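# Sort blanks onto the feed ramp and rack slots

## Task

At the start, one short plastic bar (a blank) sits against the stop of the feed ramp. Get all four blanks of that same color onto the ramp. Each must lie square across the ramp, and the four must form a single row pressed together and against the stop. Place each of the four blanks of the other color flat on the floor of the stock rack, inside a slot bounded by two ribs and centered along that slot. Then release everything and pull both grippers away.

## Robot and tools

Robot: two seven-joint arms, left_arm and right_arm, on tilted plates joined by one frame behind them. Each has a parallel two-finger gripper. The fingers point along the gripper's +z axis and close along its x axis. The reported gripper point lies midway between the pads, and the fingertips extend 17.5 mm past it.

Scene frame: origin at table-top height, midway between the nominal bases. +x points out over the table, +y toward left_arm, +z up. Calibrated bases: left_arm (-0.037, +0.394, +0.236) m, right_arm (+0.016, -0.156, +0.236) m. Reported positions and orientations can be off by a few cm, more at long reach.

ROW FORMAT (used by execute_actions and move): 18 numbers, each in [-1, 1], always covering both arms even if only one moves. Order: left dx, dy, dz, rx, ry, rz, left gripper position, force_limit, speed, then the same nine for the right arm. The six pose numbers are an offset, not a pose. They are measured from that arm's Hand target as it stood when the action or move began, and expressed in that Hand target's own axes. Scale: 1.0 = 0.6 m for dx/dy/dz and 180 degrees for the rotation; rx, ry, rz form one rotation vector. In a multi-row action or list, every row counts from the same starting Hand target, not from the previous row. Sending the same offset again moves further. All six zeros re-commands the current Hand target.

Gripper numbers are absolute settings. position: +1 = 50 mm open, about -0.65 = pads touching; send -1 to grip, which closes until the object blocks. force_limit: -1 about 20 N, 0 about 102 N, +1 about 185 N per pad (actual may run about 15 N higher). speed: -1 = 20 mm/s, 0 = 85, +1 = 150. A zero is a real command, so repeat an arm's last gripper numbers to leave it unchanged. New force or speed apply only after position changes by at least 0.01. To soften a grip, open first.

execute_actions: actions is an empty list (LOOK, returns state and pictures), or one item. An ACT item is {rows: up to 15 rows, steps: 3 to 15}; each step is 1/30 s, and the final row repeats if rows run short. A WAIT item is {steps: up to 300}, counted from the previous result, so reply time uses it up. cameras picks which images come back (["all"], [] or names). The last 3 steps of an action run after its result is returned.

move: target is one row or a list of up to 15 rows, all offsets from the same Hand targets. speed in m/s, 0.002 to 0.5, default 0.25 (one value or one per target); rotation is capped at twice that in rad/s and at 0.873 rad/s. blend in m rounds corners of a list. blocking=false returns about 0.5 s after the start. Paths are straight, at least 0.5 s, capped at 10 s total, and do not avoid obstacles or the other arm. Faster moves lag and stray more. New gripper numbers in later targets are applied at that target after everything settles.

wait: seconds 0 to 10; a running move continues. stop: brakes the current move. zoom_image: camera name plus region [x0, y0, x1, y1] in pixels, at most 504 x 504, of its latest image. Cameras: cam_head_left, cam_head_right, cam_high, cam_low, cam_left_wrist, cam_right_wrist, all 896x504. finished_scene: scene number 1 or 2; irreversible.

Results: end_effector_position (m) and end_effector_quat_wxyz in the scene frame; Hand target, the pose next offsets count from; Joint positions, velocities ("within noise" = at rest) and torques; Flange force along the gripper's x y z (includes held weight; dropped after row calls). object_status: 0 moving, 1 blocked while opening, 2 blocked while closing (a grip), 3 reached position or pads met (usually nothing held). Opening in mm is about (250 - position_measured) x 0.202. The move line reports the ending (done, off_target, moving, held, fault) and limits (paced = pose clipped, held = steps withheld). done means within 3 mm and 2 degrees, not that nothing is touched.

Motion limits: each control step clips the command to 70 mm and 16 degrees from the measured pose, so long jumps may end short; check Hand target and send the rest. Large gripper turns can swing the elbow.

Avoid: targets past a firm contact (the arm is stiff and presses very hard), fast contacts, arms approaching each other (the clearance check halts commands and a collision can end the scene), releasing moving parts, drops, anything leaving the table. Joint torque over limit (104.5 N m for the first four joints, 51.3 for the last three) or 5 degree deviation stops that arm for 10 s. Long holding, stretched poses or pushing into unreachable poses heat motors; MOTOR HOT appears at 60 °C and at 75 °C the arm sags for 30 to 60 s. Random tugs on held parts can occur. Grip centered on the bar and confirm object_status 2.

Each tool is called after "Emit:" as name([rows], argument=value, ...), one row to a line, values as JSON.

## Session

Emit:
execute_actions(actions=[])

Scene clock: 0.00 s of 9600.00 s.
left_arm: end_effector_position=(+0.0986, +0.6792, +0.1191) position_measured=3 object_status=3 end_effector_quat_wxyz=(-0.390, +0.833, +0.391, +0.021) | right_arm: end_effector_position=(+0.6853, +0.1714, +0.1899) position_measured=3 object_status=3 end_effector_quat_wxyz=(-0.554, +0.551, -0.623, +0.024)
Joint positions: left_arm=[0.442 1.544 -0.77 2.428 0.594 -0.245 0.557] | right_arm=[-1.046 1.859 1.121 1.648 0.075 -1.13 2.845]
Joint velocities: within noise
Joint torques (N m): no reading
Flange force (N): no reading
Hand target: left_arm +0.0986, +0.6792, +0.1191; -0.390, +0.833, +0.391, +0.021 | right_arm +0.6853, +0.1714, +0.1899; +0.554, -0.551, +0.623, -0.024

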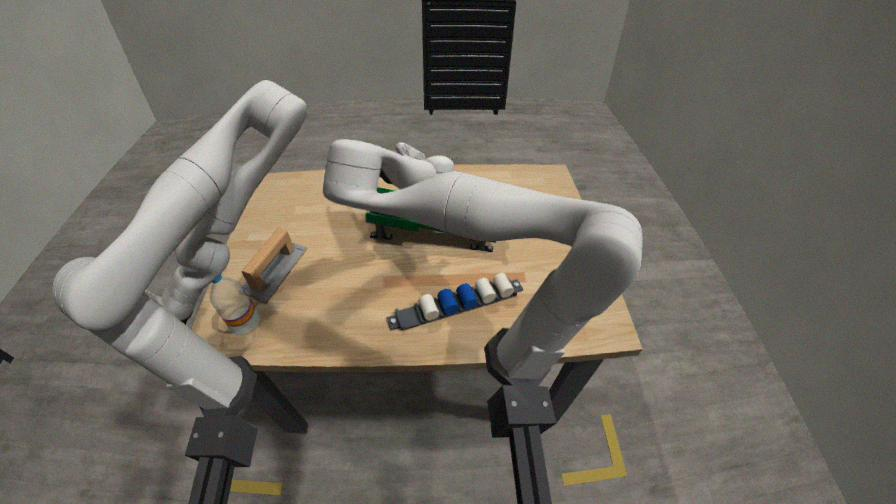

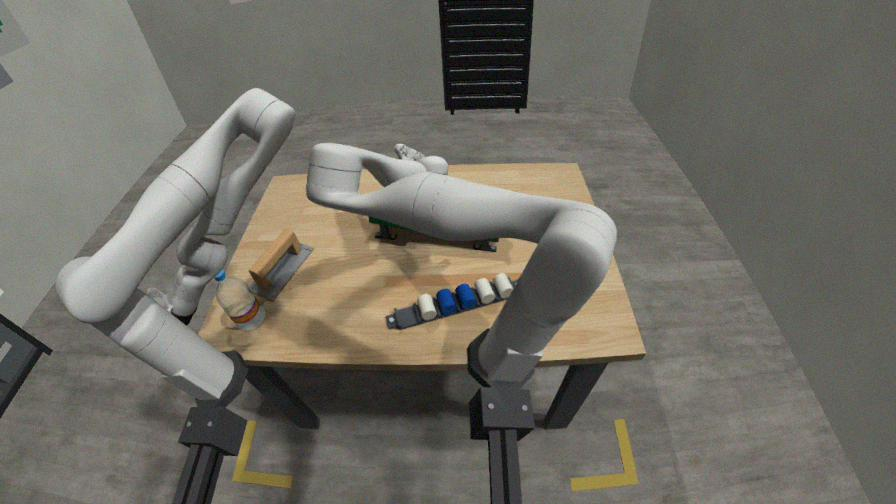

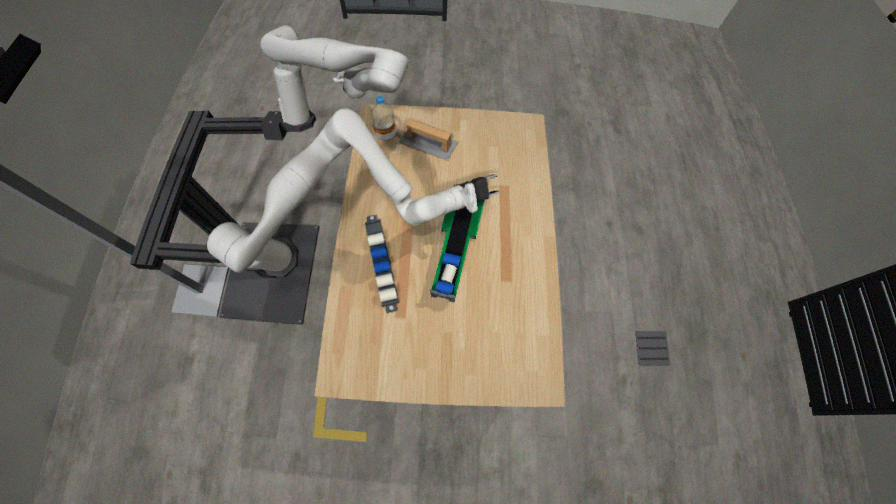

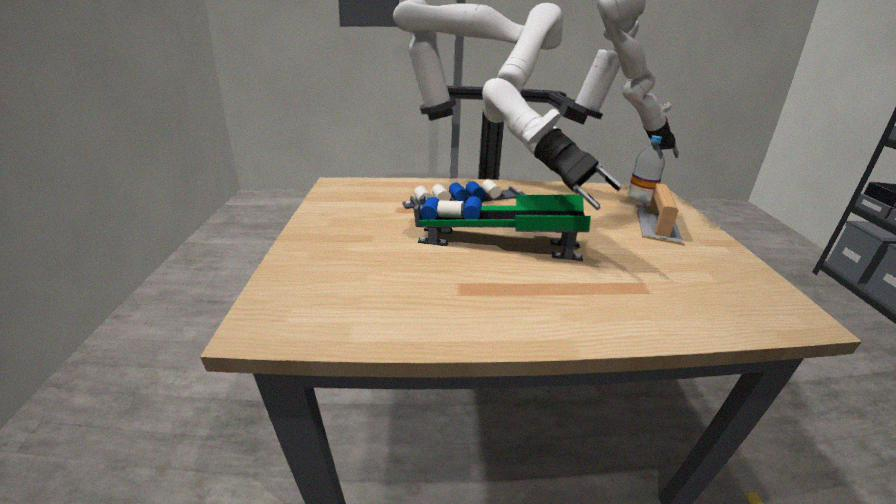

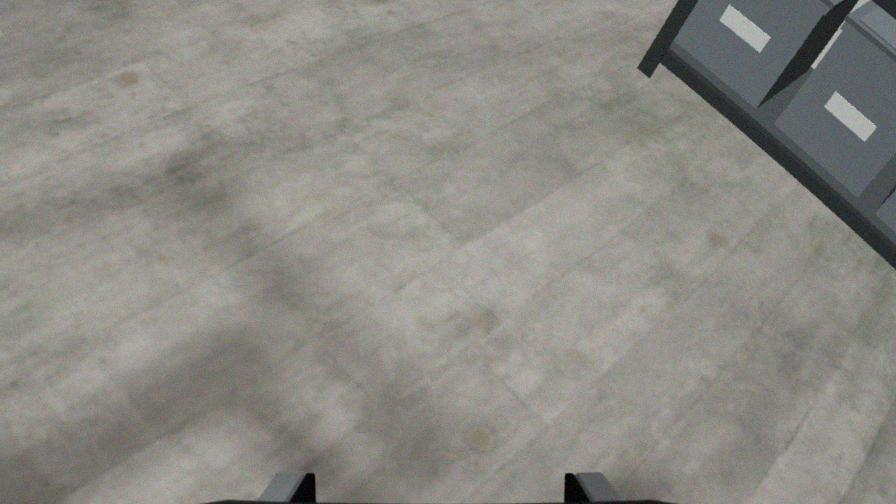

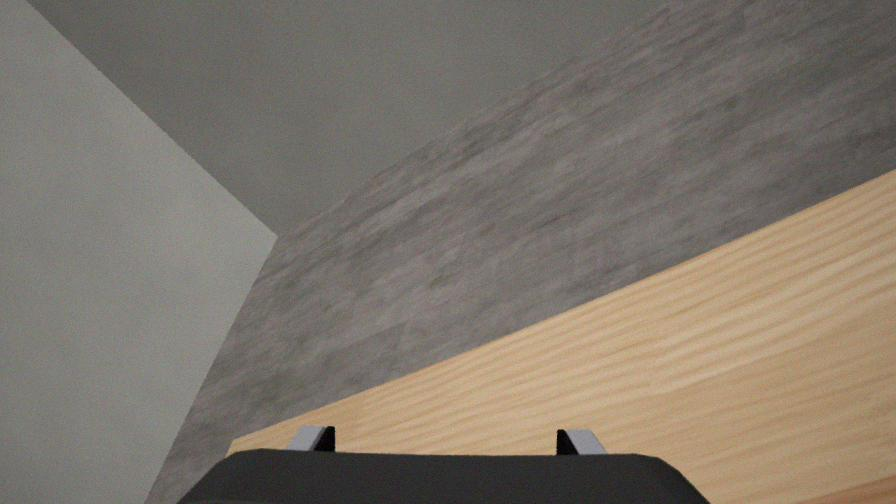

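Emit:
zoom_image(camera="cam_high", region=[340, 170, 520, 320])

Emit:
zoom_image(camera="cam_low", region=[390, 160, 610, 280])

Emit:
zoom_image(camera="cam_head_left", region=[340, 170, 550, 340])

Scaled by 2.800 from the camera's 896x504 image, which has a finer 1280x720 frame.

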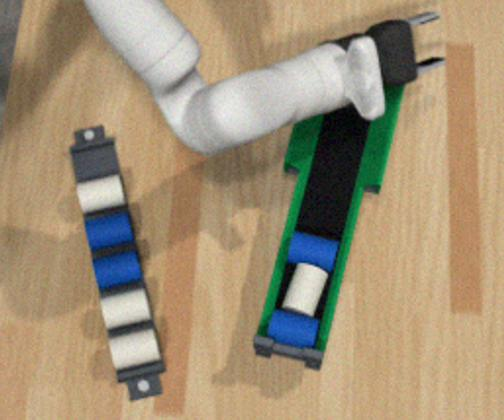

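Scaled by 2.291 from the camera's 896x504 image, which has a finer 1280x720 frame.

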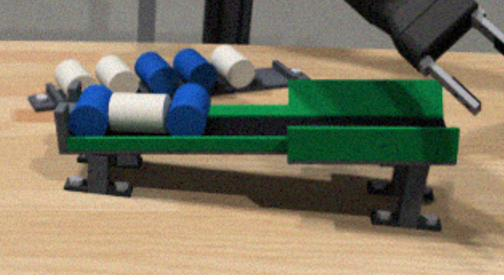

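Scaled by 2.400 from the camera's 896x504 image, which has a finer 1280x720 frame.

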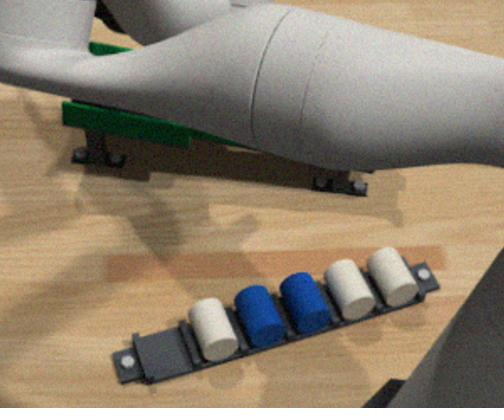

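Emit:
move(target=[0,0,0,0,0,0,1,-0.5,0,0.013,-0.113,-0.398,-0.2376,0.2897,0.0453,1,-0.5,0])

Scene clock: 3.93 s of 9600.00 s.
left_arm: end_effector_position=(+0.0986, +0.6792, +0.1191) position_measured=3 object_status=3 end_effector_quat_wxyz=(-0.390, +0.833, +0.391, +0.021) | right_arm: end_effector_position=(+0.5606, +0.0005, +0.3200) position_measured=3 object_status=3 end_effector_quat_wxyz=(+0.000, -0.600, +0.800, +0.000)
Joint positions: left_arm=[0.442 1.544 -0.77 2.428 0.594 -0.245 0.557] | right_arm=[-1.002 1.361 1.455 1.264 2.077 -1.434 1.493]
Joint velocities: left_arm=[within noise] | right_arm=[0.002 0.001 -0.001 -0.006 0.001 -0.003 -0.001]
Joint torques (N m): left_arm=[3.59 -12.6 -3.47 9.14 0.66 0.06 -0.11] | right_arm=[-8.02 -20.86 6.77 -4.15 0.38 0.09 0.35]
Flange force (N): left_arm=[3.8 7.9 -0.1] | right_arm=[-1.8 -6.1 -2.5]
Hand target: left_arm +0.0986, +0.6792, +0.1191; -0.390, +0.833, +0.391, +0.021 | right_arm +0.5606, +0.0005, +0.3200; +0.000, -0.600, +0.800, +0.000
Off the commanded pose: left_arm 0.000 m, 0 deg | right_arm 0.000 m, 0 deg.
Kept back: nothing.
move: done
camera_calibration:
cam_right_wrist: T_world_to_cam=[[-0.257868, -0.966048, 0.0159653, 0.139598], [-0.965521, 0.258267, 0.0326599, 0.582338], [-0.0356743, -0.00699285, -0.999339, 0.507712], [0, 0, 0, 1]] pos_world=[0.61637, -0.0119905, 0.486129]

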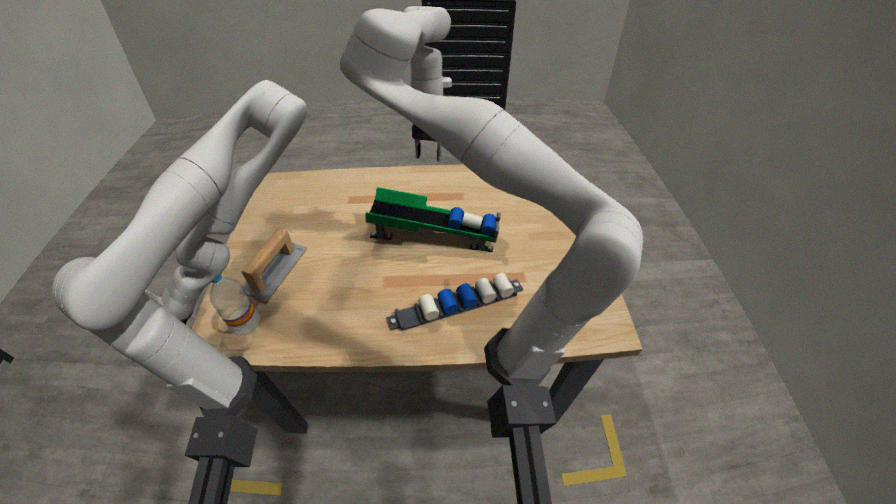

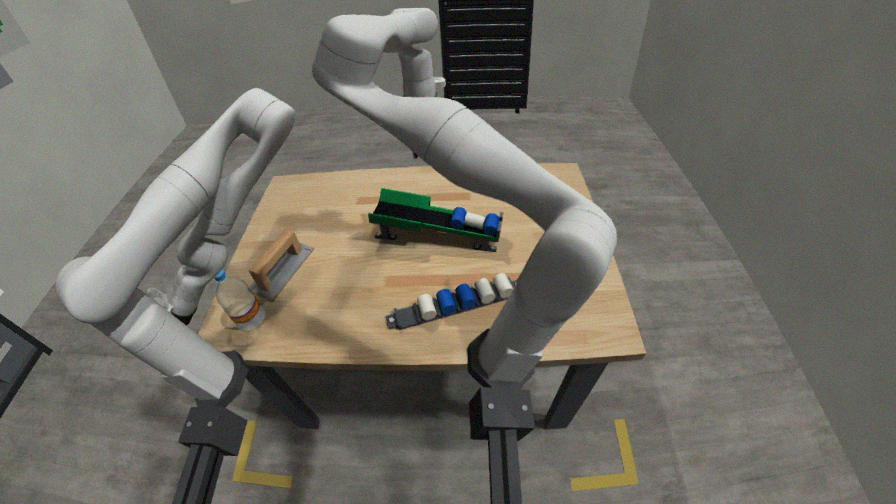

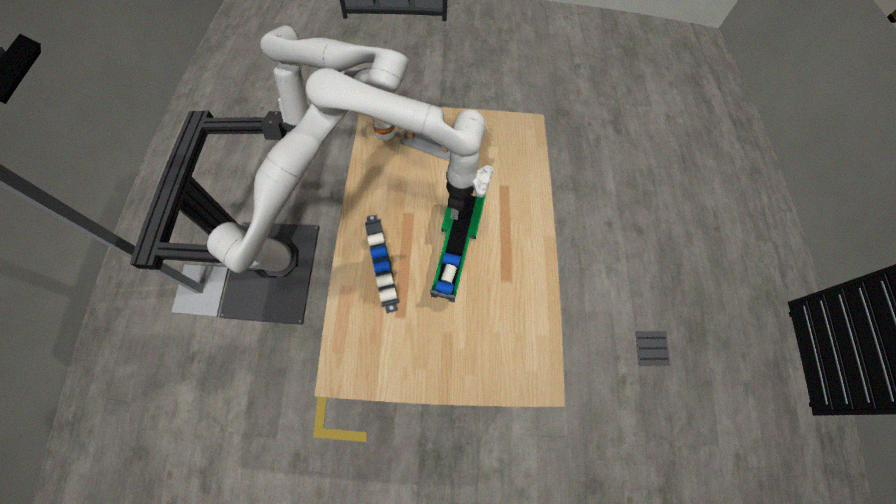

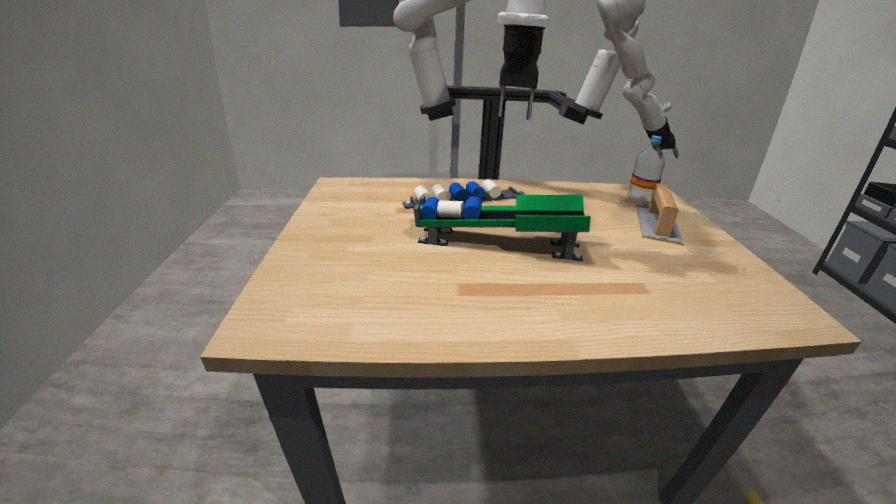

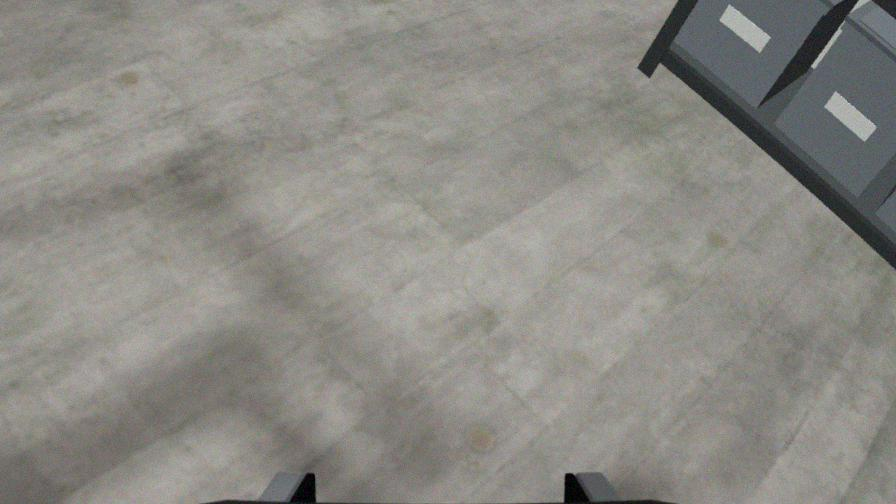

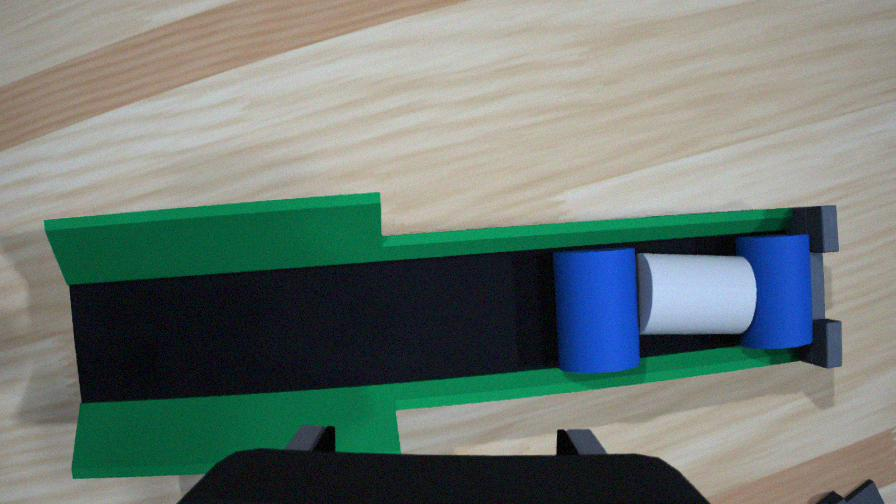

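Emit:
move(target=[0,0,0,0,0,0,1,-0.5,0,0.264,0.501,0,0,0,-0.188,1,-0.5,0], cameras=["cam_right_wrist","cam_head_left"])

Scene clock: 6.43 s of 9600.00 s.
left_arm: end_effector_position=(+0.0986, +0.6792, +0.1191) position_measured=3 object_status=3 end_effector_quat_wxyz=(-0.390, +0.833, +0.391, +0.021) | right_arm: end_effector_position=(+0.2278, -0.0676, +0.3200) position_measured=3 object_status=3 end_effector_quat_wxyz=(+0.000, +0.807, -0.591, +0.000)
Joint positions: left_arm=[0.442 1.544 -0.77 2.428 0.594 -0.245 0.557] | right_arm=[-1.713 1.125 1.571 2.381 2.135 -1.077 2.382]
Joint velocities: within noise
Joint torques (N m): left_arm=[3.57 -12.61 -3.53 9.05 0.66 0.05 -0.08] | right_arm=[-3.86 -9.27 3.6 -4.68 0.26 0.18 0.24]
Flange force (N): left_arm=[3.5 7.7 -0.2] | right_arm=[5.8 -2.4 -1.8]
Hand target: left_arm +0.0986, +0.6792, +0.1191; -0.390, +0.833, +0.391, +0.021 | right_arm +0.2277, -0.0676, +0.3200; +0.000, +0.807, -0.591, +0.000
Off the commanded pose: left_arm 0.000 m, 0 deg | right_arm 0.000 m, 0 deg.
Kept back: nothing.
move: done
camera_calibration:
cam_right_wrist: T_world_to_cam=[[0.323732, -0.946013, 0.0160555, -0.143163], [-0.945791, -0.323096, 0.0329741, 0.23464], [-0.0260064, -0.0258599, -0.999327, 0.491863], [0, 0, 0, 1]] pos_world=[0.281059, -0.0469034, 0.486093]
Images, in order (width x height): cam_head_left 896x504, cam_right_wrist 896x504.

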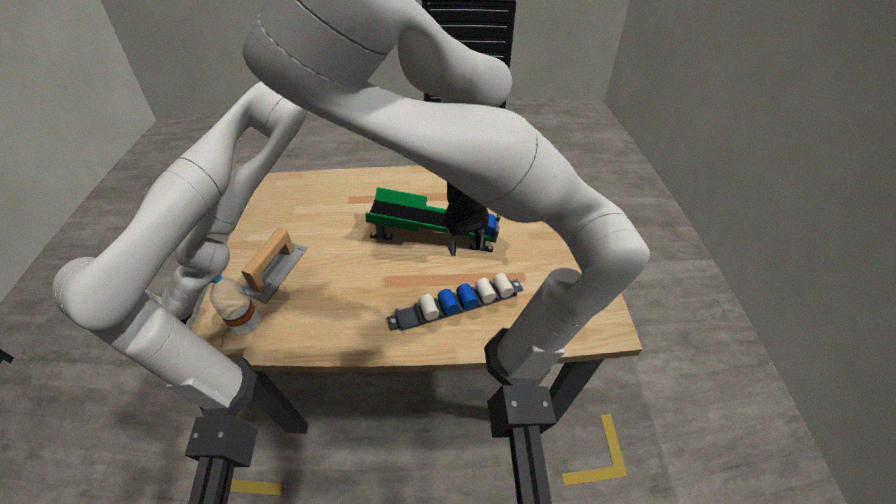

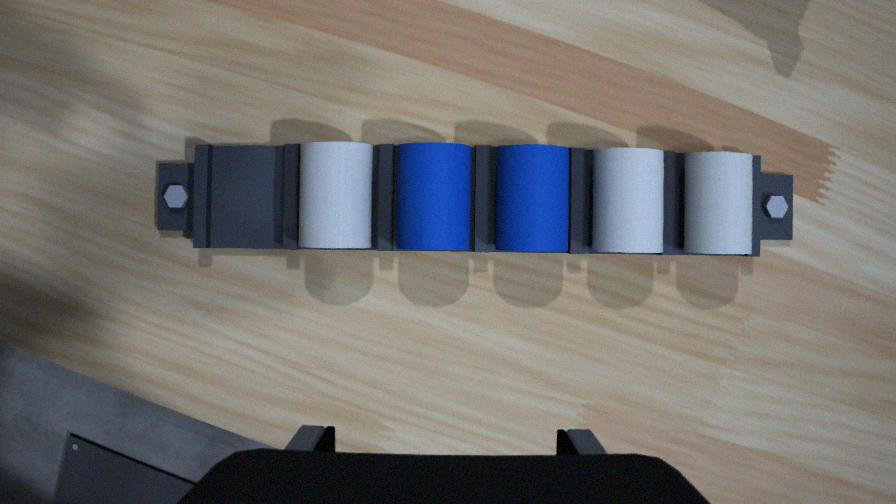

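Emit:
move(target=[0,0,0,0,0,0,1,-0.5,0,0.0845,-0.1182,0.2667,0,0,0.0,1,-0.5,0], cameras=["cam_right_wrist","cam_low"])

Emit:
zoom_image(camera="cam_low", region=[390, 130, 570, 260])

Scene clock: 8.27 s of 9600.00 s.
left_arm: end_effector_position=(+0.0986, +0.6792, +0.1191) position_measured=3 object_status=3 end_effector_quat_wxyz=(-0.390, +0.833, +0.391, +0.021) | right_arm: end_effector_position=(+0.3107, -0.0944, +0.1600) position_measured=3 object_status=3 end_effector_quat_wxyz=(+0.000, +0.807, -0.590, +0.000)
Joint positions: left_arm=[0.442 1.544 -0.77 2.428 0.594 -0.245 0.557] | right_arm=[-1.226 1.414 1.153 2.315 1.536 -0.897 2.885]
Joint velocities: within noise
Joint torques (N m): left_arm=[3.59 -12.63 -3.52 9.15 0.67 0.03 -0.07] | right_arm=[-5.53 -13.54 4.42 0.42 -0.05 0.14 0.18]
Flange force (N): left_arm=[3.7 8.0 -0.1] | right_arm=[5.9 -3.2 -2.9]
Hand target: left_arm +0.0986, +0.6792, +0.1191; -0.390, +0.833, +0.391, +0.021 | right_arm +0.3107, -0.0944, +0.1600; +0.000, +0.807, -0.591, +0.000
Off the commanded pose: left_arm 0.000 m, 0 deg | right_arm 0.000 m, 0 deg.
Kept back: nothing.
move: done
camera_calibration:
cam_right_wrist: T_world_to_cam=[[0.323833, -0.945978, 0.0160655, -0.19285], [-0.945761, -0.323202, 0.03281, 0.309705], [-0.0258451, -0.0258191, -0.999332, 0.333438], [0, 0, 0, 1]] pos_world=[0.363976, -0.0737249, 0.326152]
Images, in order (width x height): cam_low 896x504, cam_right_wrist 896x504.

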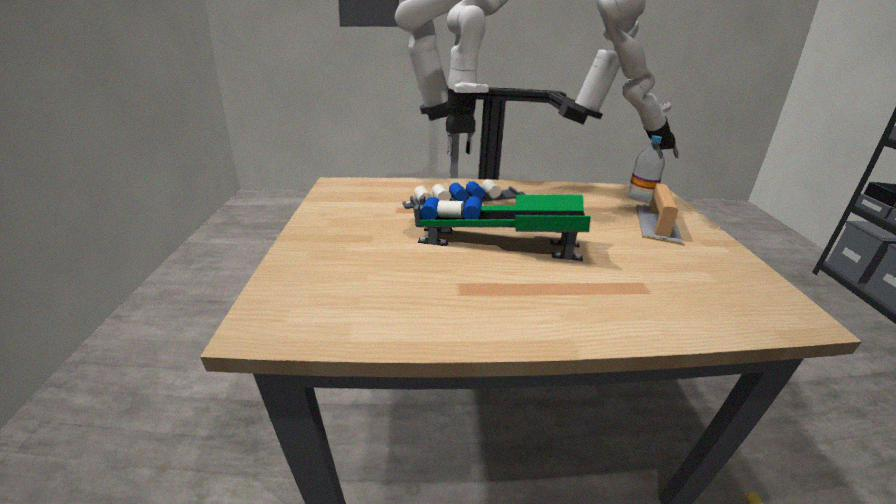

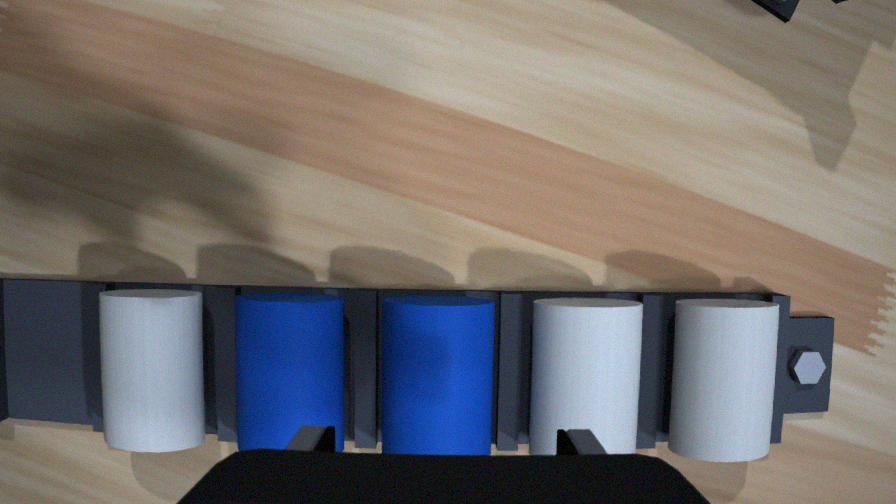

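Scaled by 2.800 from the camera's 896x504 image, which has a finer 1280x720 frame.

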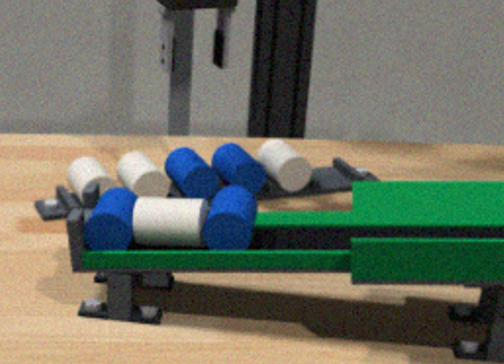

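Emit:
move(target=[0,0,0,0,0,0,1,-0.5,0,-0.0013,0,0.1833,0,0,0.0,1,-0.5,0], cameras=["cam_right_wrist","cam_low"], speed=0.12)

Emit:
zoom_image(camera="cam_low", region=[390, 130, 570, 260])

Emit:
zoom_image(camera="cam_right_wrist", region=[200, 254, 700, 504])

Scene clock: 9.93 s of 9600.00 s.
left_arm: end_effector_position=(+0.0986, +0.6792, +0.1191) position_measured=3 object_status=3 end_effector_quat_wxyz=(-0.390, +0.833, +0.391, +0.021) | right_arm: end_effector_position=(+0.3104, -0.0937, +0.0501) position_measured=3 object_status=3 end_effector_quat_wxyz=(+0.000, +0.807, -0.591, +0.000)
Joint positions: left_arm=[0.442 1.544 -0.77 2.428 0.594 -0.245 0.557] | right_arm=[-1.133 1.677 0.963 2.234 1.17 -0.903 3.052]
Joint velocities: within noise
Joint torques (N m): left_arm=[3.66 -12.64 -3.51 9.12 0.69 0.07 -0.11] | right_arm=[-5.56 -14.67 4.67 3.04 0.04 0.17 0.18]
Flange force (N): left_arm=[3.6 7.6 0.3] | right_arm=[5.3 -3.5 -2.3]
Hand target: left_arm +0.0986, +0.6792, +0.1191; -0.390, +0.833, +0.391, +0.021 | right_arm +0.3104, -0.0937, +0.0500; +0.000, +0.807, -0.591, +0.000
Off the commanded pose: left_arm 0.000 m, 0 deg | right_arm 0.000 m, 0 deg.
Kept back: nothing.
move: done
camera_calibration:
cam_right_wrist: T_world_to_cam=[[0.32375, -0.946007, 0.0160084, -0.190285], [-0.945789, -0.32312, 0.0328216, 0.313304], [-0.0258768, -0.0257665, -0.999333, 0.223565], [0, 0, 0, 1]] pos_world=[0.36371, -0.0730159, 0.216179]
Images, in order (width x height): cam_low 896x504, cam_right_wrist 896x504.

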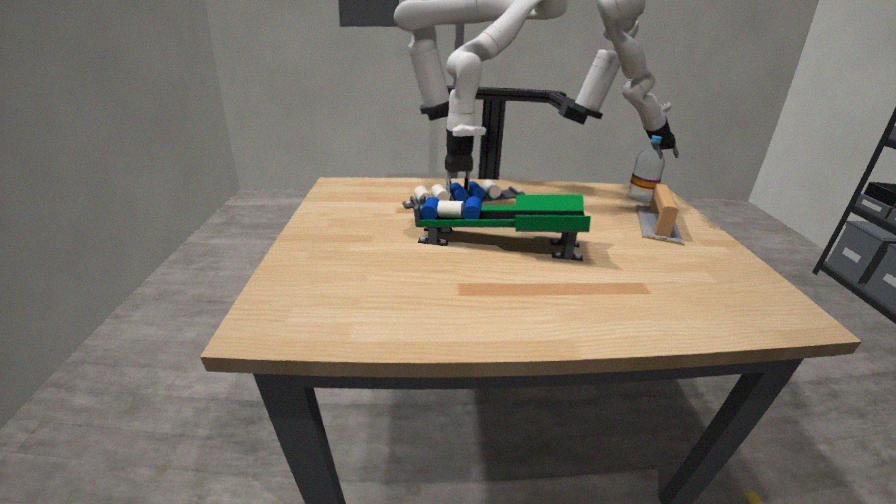

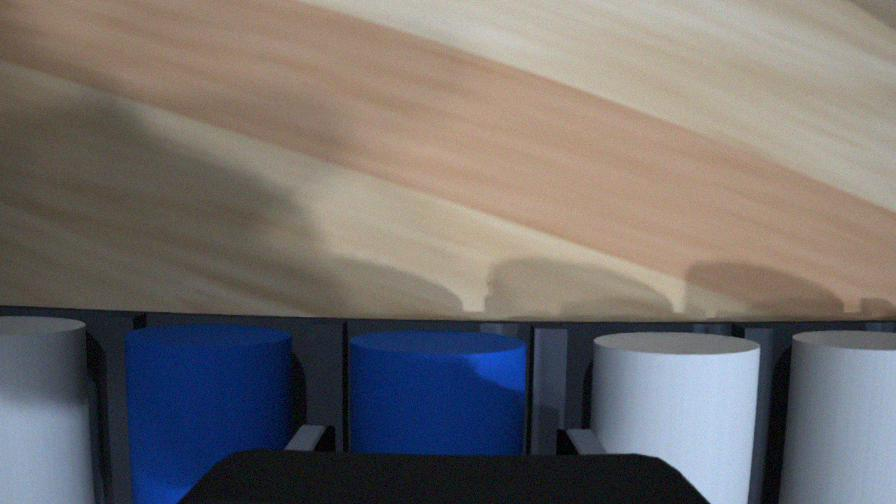

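Scaled by 2.800 from the camera's 896x504 image, which has a finer 1280x720 frame.

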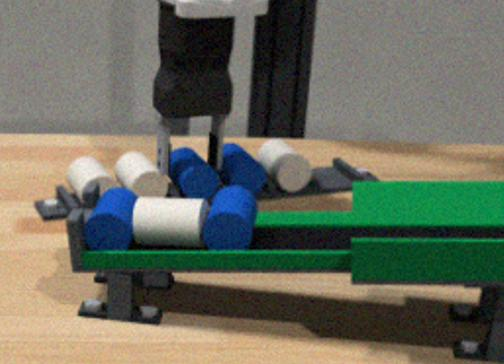

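Scaled by 1.008 from the camera's 896x504 image, which has a finer 1280x720 frame.

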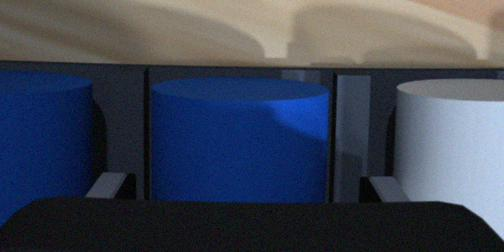

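Emit:
move(target=[0,0,0,0,0,0,1,-0.5,0,-0.0022,0,0.0233,0,0,0.0,1,-0.5,0], cameras=["cam_right_wrist"], speed=0.03)

Scene clock: 10.90 s of 9600.00 s.
left_arm: end_effector_position=(+0.0986, +0.6792, +0.1191) position_measured=3 object_status=3 end_effector_quat_wxyz=(-0.390, +0.833, +0.391, +0.021) | right_arm: end_effector_position=(+0.3100, -0.0924, +0.0361) position_measured=3 object_status=3 end_effector_quat_wxyz=(+0.000, +0.807, -0.591, +0.000)
Joint positions: left_arm=[0.442 1.544 -0.77 2.428 0.594 -0.245 0.557] | right_arm=[-1.129 1.71 0.943 2.216 1.135 -0.903 3.058]
Joint velocities: within noise
Joint torques (N m): left_arm=[3.57 -12.63 -3.43 9.1 0.65 0.03 -0.08] | right_arm=[-5.56 -14.86 4.32 3.38 0.26 0.13 0.23]
Flange force (N): left_arm=[3.9 8.0 -0.3] | right_arm=[5.6 -3.6 -1.8]
Hand target: left_arm +0.0986, +0.6792, +0.1191; -0.390, +0.833, +0.391, +0.021 | right_arm +0.3100, -0.0924, +0.0360; +0.000, +0.807, -0.591, +0.000
Off the commanded pose: left_arm 0.000 m, 0 deg | right_arm 0.000 m, 0 deg.
Kept back: nothing.
move: done
camera_calibration:
cam_right_wrist: T_world_to_cam=[[0.323763, -0.946003, 0.016018, -0.188749], [-0.945783, -0.323131, 0.0328654, 0.313768], [-0.0259149, -0.0257901, -0.999331, 0.209623], [0, 0, 0, 1]] pos_world=[0.363299, -0.0717625, 0.202194]
Images, in order (width x height): cam_right_wrist 896x504.

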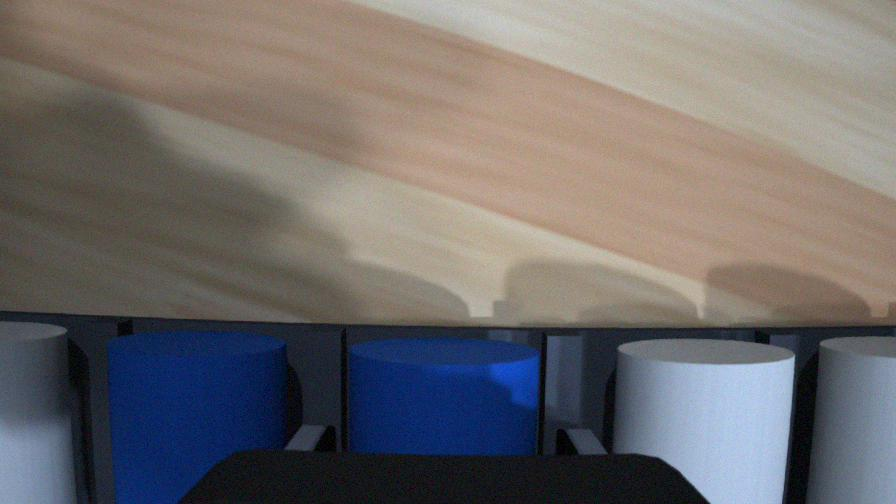

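Emit:
move(target=[0,0,0,0,0,0,1,-0.5,0,0,0,0,0,0,0.0,-1,-0.6,-0.5], cameras=["cam_right_wrist"])

Scene clock: 11.83 s of 9600.00 s.
left_arm: end_effector_position=(+0.0986, +0.6792, +0.1191) position_measured=3 object_status=3 end_effector_quat_wxyz=(-0.390, +0.833, +0.391, +0.021) | right_arm: end_effector_position=(+0.3100, -0.0924, +0.0360) position_measured=57 object_status=2 end_effector_quat_wxyz=(+0.000, +0.807, -0.591, +0.000)
Joint positions: left_arm=[0.442 1.544 -0.77 2.428 0.594 -0.245 0.557] | right_arm=[-1.129 1.71 0.943 2.216 1.135 -0.903 3.058]
Joint velocities: within noise
Joint torques (N m): left_arm=[3.62 -12.61 -3.47 9.1 0.69 0.03 -0.13] | right_arm=[-5.6 -14.61 4.52 3.31 0.22 0.16 0.24]
Flange force (N): left_arm=[3.8 7.8 -0.1] | right_arm=[5.4 -3.6 -2.4]
Hand target: left_arm +0.0986, +0.6792, +0.1191; -0.390, +0.833, +0.391, +0.021 | right_arm +0.3100, -0.0924, +0.0360; +0.000, +0.807, -0.591, +0.000
Off the commanded pose: left_arm 0.000 m, 0 deg | right_arm 0.000 m, 0 deg.
Kept back: nothing.
move: done
camera_calibration:
cam_right_wrist: T_world_to_cam=[[0.323778, -0.945997, 0.0160497, -0.188759], [-0.945779, -0.323147, 0.0328314, 0.313775], [-0.025872, -0.0258096, -0.999332, 0.209555], [0, 0, 0, 1]] pos_world=[0.363299, -0.0717617, 0.202143]
Images, in order (width x height): cam_right_wrist 896x504.

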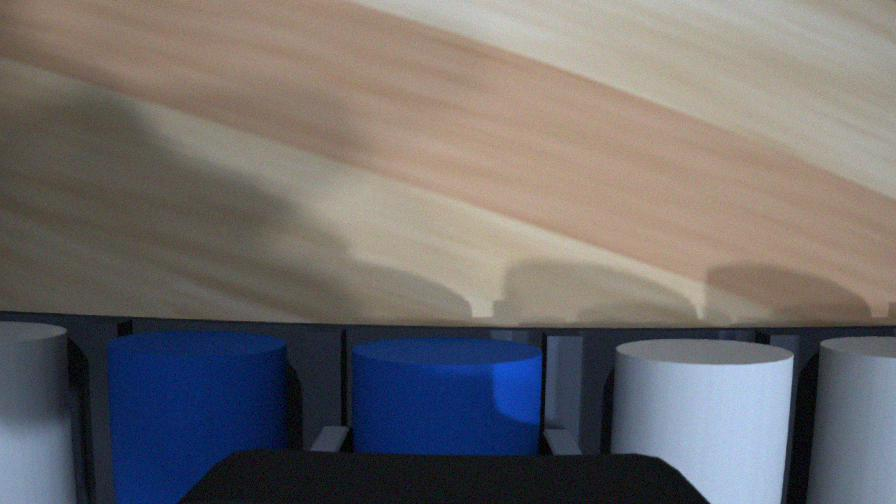

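Emit:
move([
  [0,0,0,0,0,0,1,-0.5,0,0,0,0,0,0,0.0,1,-0.6,-0.5],
  [0,0,0,0,0,0,1,-0.5,0,0,0,-0.15,0,0,0.0,1,-0.6,-0.5],
  [0,0,0,0,0,0,1,-0.5,0,0.1748,-0.3642,-0.34,0,0,-0.347,1,-0.6,-0.5],
], blend=[0,0.05,0], cameras=["cam_right_wrist","cam_low"])

Scene clock: 16.10 s of 9600.00 s.
left_arm: end_effector_position=(+0.0986, +0.6792, +0.1191) position_measured=3 object_status=3 end_effector_quat_wxyz=(-0.390, +0.833, +0.391, +0.021) | right_arm: end_effector_position=(+0.5500, -0.1263, +0.2400) position_measured=3 object_status=3 end_effector_quat_wxyz=(+0.000, +0.996, -0.087, +0.000)
Joint positions: left_arm=[0.442 1.544 -0.77 2.428 0.594 -0.245 0.557] | right_arm=[-0.851 1.3 1.295 1.54 2.098 -1.136 3.485]
Joint velocities: within noise
Joint torques (N m): left_arm=[3.54 -12.65 -3.5 9.1 0.64 0.04 -0.07] | right_arm=[-8.04 -18.78 6.4 -3.88 0.23 0.12 0.28]
Flange force (N): left_arm=[3.6 8.1 -0.4] | right_arm=[5.5 1.1 -2.0]
Hand target: left_arm +0.0986, +0.6792, +0.1191; -0.390, +0.833, +0.391, +0.021 | right_arm +0.5500, -0.1263, +0.2400; +0.000, +0.996, -0.087, +0.000
Off the commanded pose: left_arm 0.000 m, 0 deg | right_arm 0.000 m, 0 deg.
Kept back: nothing.
move: done; blend cut to 0.045 m at target 2
camera_calibration:
cam_right_wrist: T_world_to_cam=[[0.988479, -0.150505, 0.0160722, -0.566872], [-0.150965, -0.987994, 0.0328191, 0.00199303], [0.0109398, -0.0348673, -0.999332, 0.397337], [0, 0, 0, 1]] pos_world=[0.556295, -0.0694942, 0.406117]
Images, in order (width x height): cam_low 896x504, cam_right_wrist 896x504.

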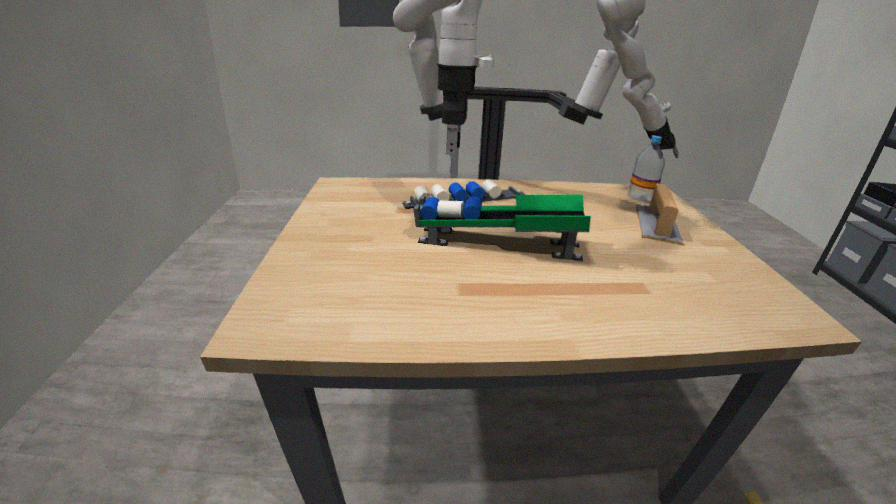

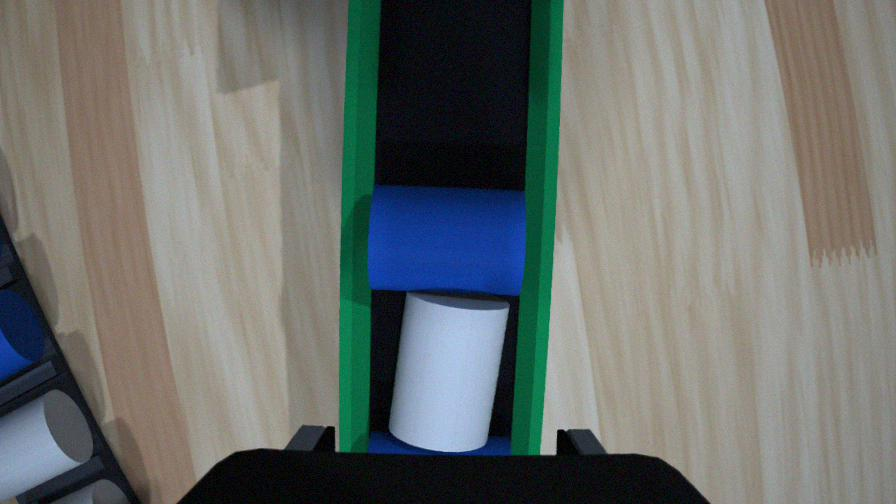

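Emit:
move(target=[0,0,0,0,0,0,1,-0.5,0,0.0052,-0.002,0.1667,0,0,0.03,1,-0.6,-0.5], cameras=["cam_right_wrist","cam_low"])

Emit:
zoom_image(camera="cam_low", region=[390, 130, 570, 260])

Scene clock: 17.43 s of 9600.00 s.
left_arm: end_effector_position=(+0.0986, +0.6792, +0.1191) position_measured=3 object_status=3 end_effector_quat_wxyz=(-0.390, +0.833, +0.391, +0.021) | right_arm: end_effector_position=(+0.5533, -0.1256, +0.1401) position_measured=3 object_status=3 end_effector_quat_wxyz=(+0.000, +0.991, -0.133, +0.000)
Joint positions: left_arm=[0.442 1.544 -0.77 2.428 0.594 -0.245 0.557] | right_arm=[-0.777 1.449 1.191 1.534 1.951 -1.003 3.459]
Joint velocities: within noise
Joint torques (N m): left_arm=[3.55 -12.64 -3.52 9.13 0.67 0.03 -0.08] | right_arm=[-8.25 -19.87 6.18 -2.82 0.31 0.12 0.21]
Flange force (N): left_arm=[3.7 8.1 -0.3] | right_arm=[4.7 1.5 -1.9]
Hand target: left_arm +0.0986, +0.6792, +0.1191; -0.390, +0.833, +0.391, +0.021 | right_arm +0.5533, -0.1256, +0.1400; +0.000, +0.991, -0.133, +0.000
Off the commanded pose: left_arm 0.000 m, 0 deg | right_arm 0.000 m, 0 deg.
Kept back: nothing.
move: done
camera_calibration:
cam_right_wrist: T_world_to_cam=[[0.969989, -0.242616, 0.0160783, -0.569821], [-0.243028, -0.969466, 0.0327524, 0.0597073], [0.00764114, -0.035677, -0.999334, 0.299195], [0, 0, 0, 1]] pos_world=[0.564945, -0.0696891, 0.306202]
Images, in order (width x height): cam_low 896x504, cam_right_wrist 896x504.

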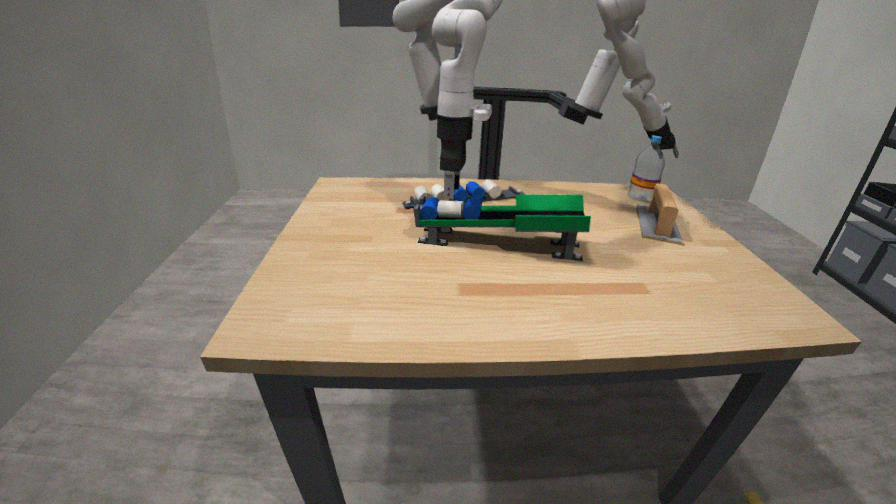

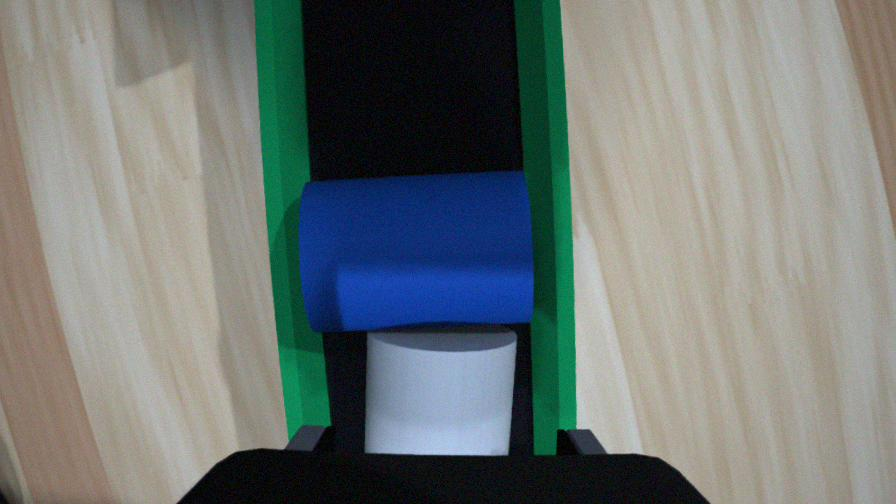

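Scaled by 2.800 from the camera's 896x504 image, which has a finer 1280x720 frame.

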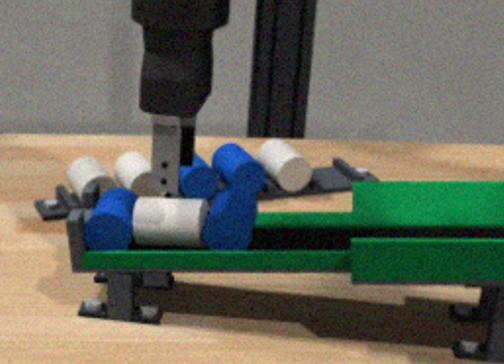

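Emit:
move(target=[0,0,0,0,0,0,1,-0.5,0,-0.0018,0.0,0.0708,0,0,0,0.8,-0.6,-0.5], cameras=["cam_right_wrist","cam_low"], speed=0.08)

Emit:
zoom_image(camera="cam_low", region=[390, 130, 570, 260])

Scene clock: 18.53 s of 9600.00 s.
left_arm: end_effector_position=(+0.0986, +0.6792, +0.1191) position_measured=3 object_status=3 end_effector_quat_wxyz=(-0.390, +0.833, +0.391, +0.021) | right_arm: end_effector_position=(+0.5523, -0.1253, +0.0976) position_measured=32 object_status=3 end_effector_quat_wxyz=(+0.000, +0.991, -0.133, +0.000)
Joint positions: left_arm=[0.442 1.544 -0.77 2.428 0.594 -0.245 0.557] | right_arm=[-0.745 1.511 1.143 1.518 1.896 -0.947 3.482]
Joint velocities: within noise
Joint torques (N m): left_arm=[3.67 -12.64 -3.46 9.11 0.66 0.07 -0.09] | right_arm=[-8.33 -20.25 6.29 -2.3 0.24 0.08 0.28]
Flange force (N): left_arm=[3.8 7.6 0.3] | right_arm=[4.9 1.4 -1.5]
Hand target: left_arm +0.0986, +0.6792, +0.1191; -0.390, +0.833, +0.391, +0.021 | right_arm +0.5523, -0.1253, +0.0975; +0.000, +0.991, -0.133, +0.000
Off the commanded pose: left_arm 0.000 m, 0 deg | right_arm 0.000 m, 0 deg.
Kept back: nothing.
move: done
camera_calibration:
cam_right_wrist: T_world_to_cam=[[0.969977, -0.242669, 0.0160273, -0.568045], [-0.243079, -0.969454, 0.0327472, 0.0611675], [0.00759097, -0.0356599, -0.999335, 0.256768], [0, 0, 0, 1]] pos_world=[0.56391, -0.0693913, 0.263699]
Images, in order (width x height): cam_low 896x504, cam_right_wrist 896x504.

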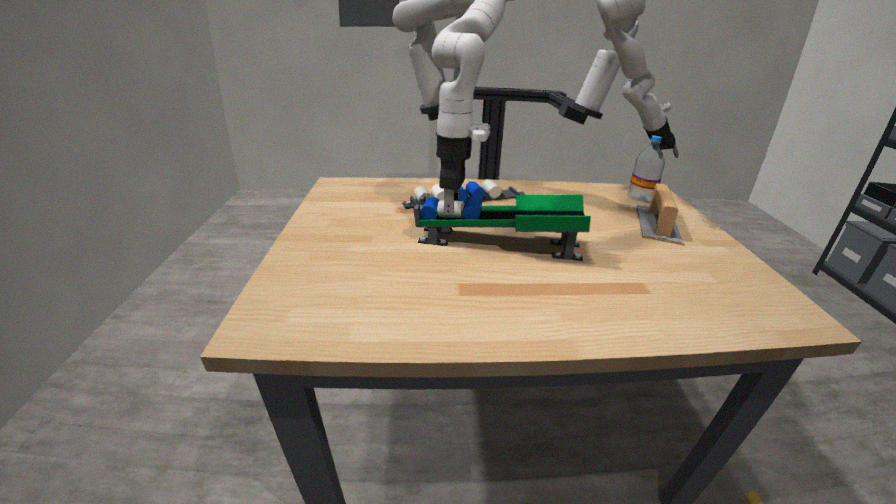

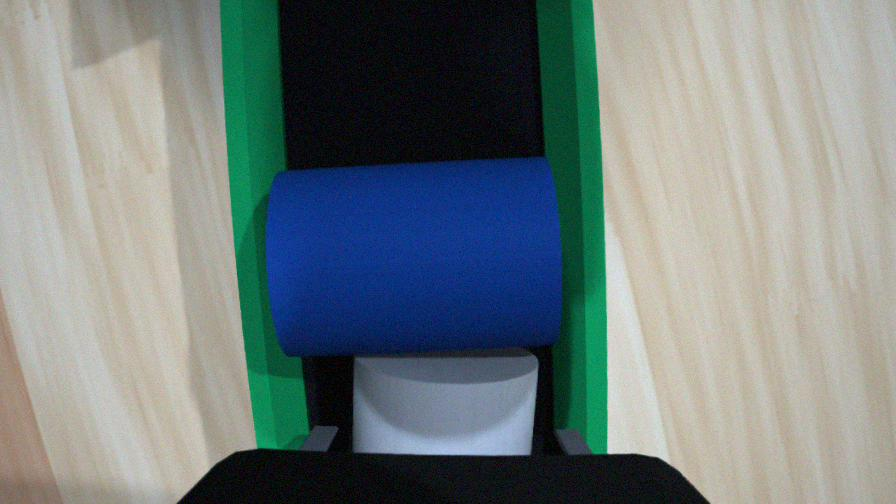

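Scaled by 2.800 from the camera's 896x504 image, which has a finer 1280x720 frame.

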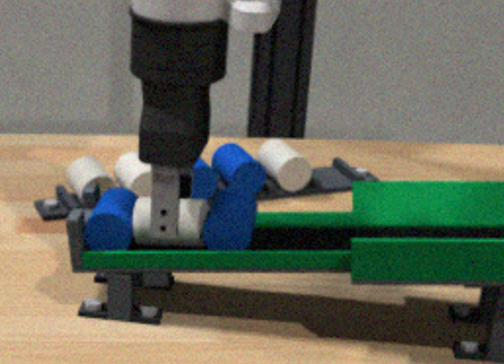

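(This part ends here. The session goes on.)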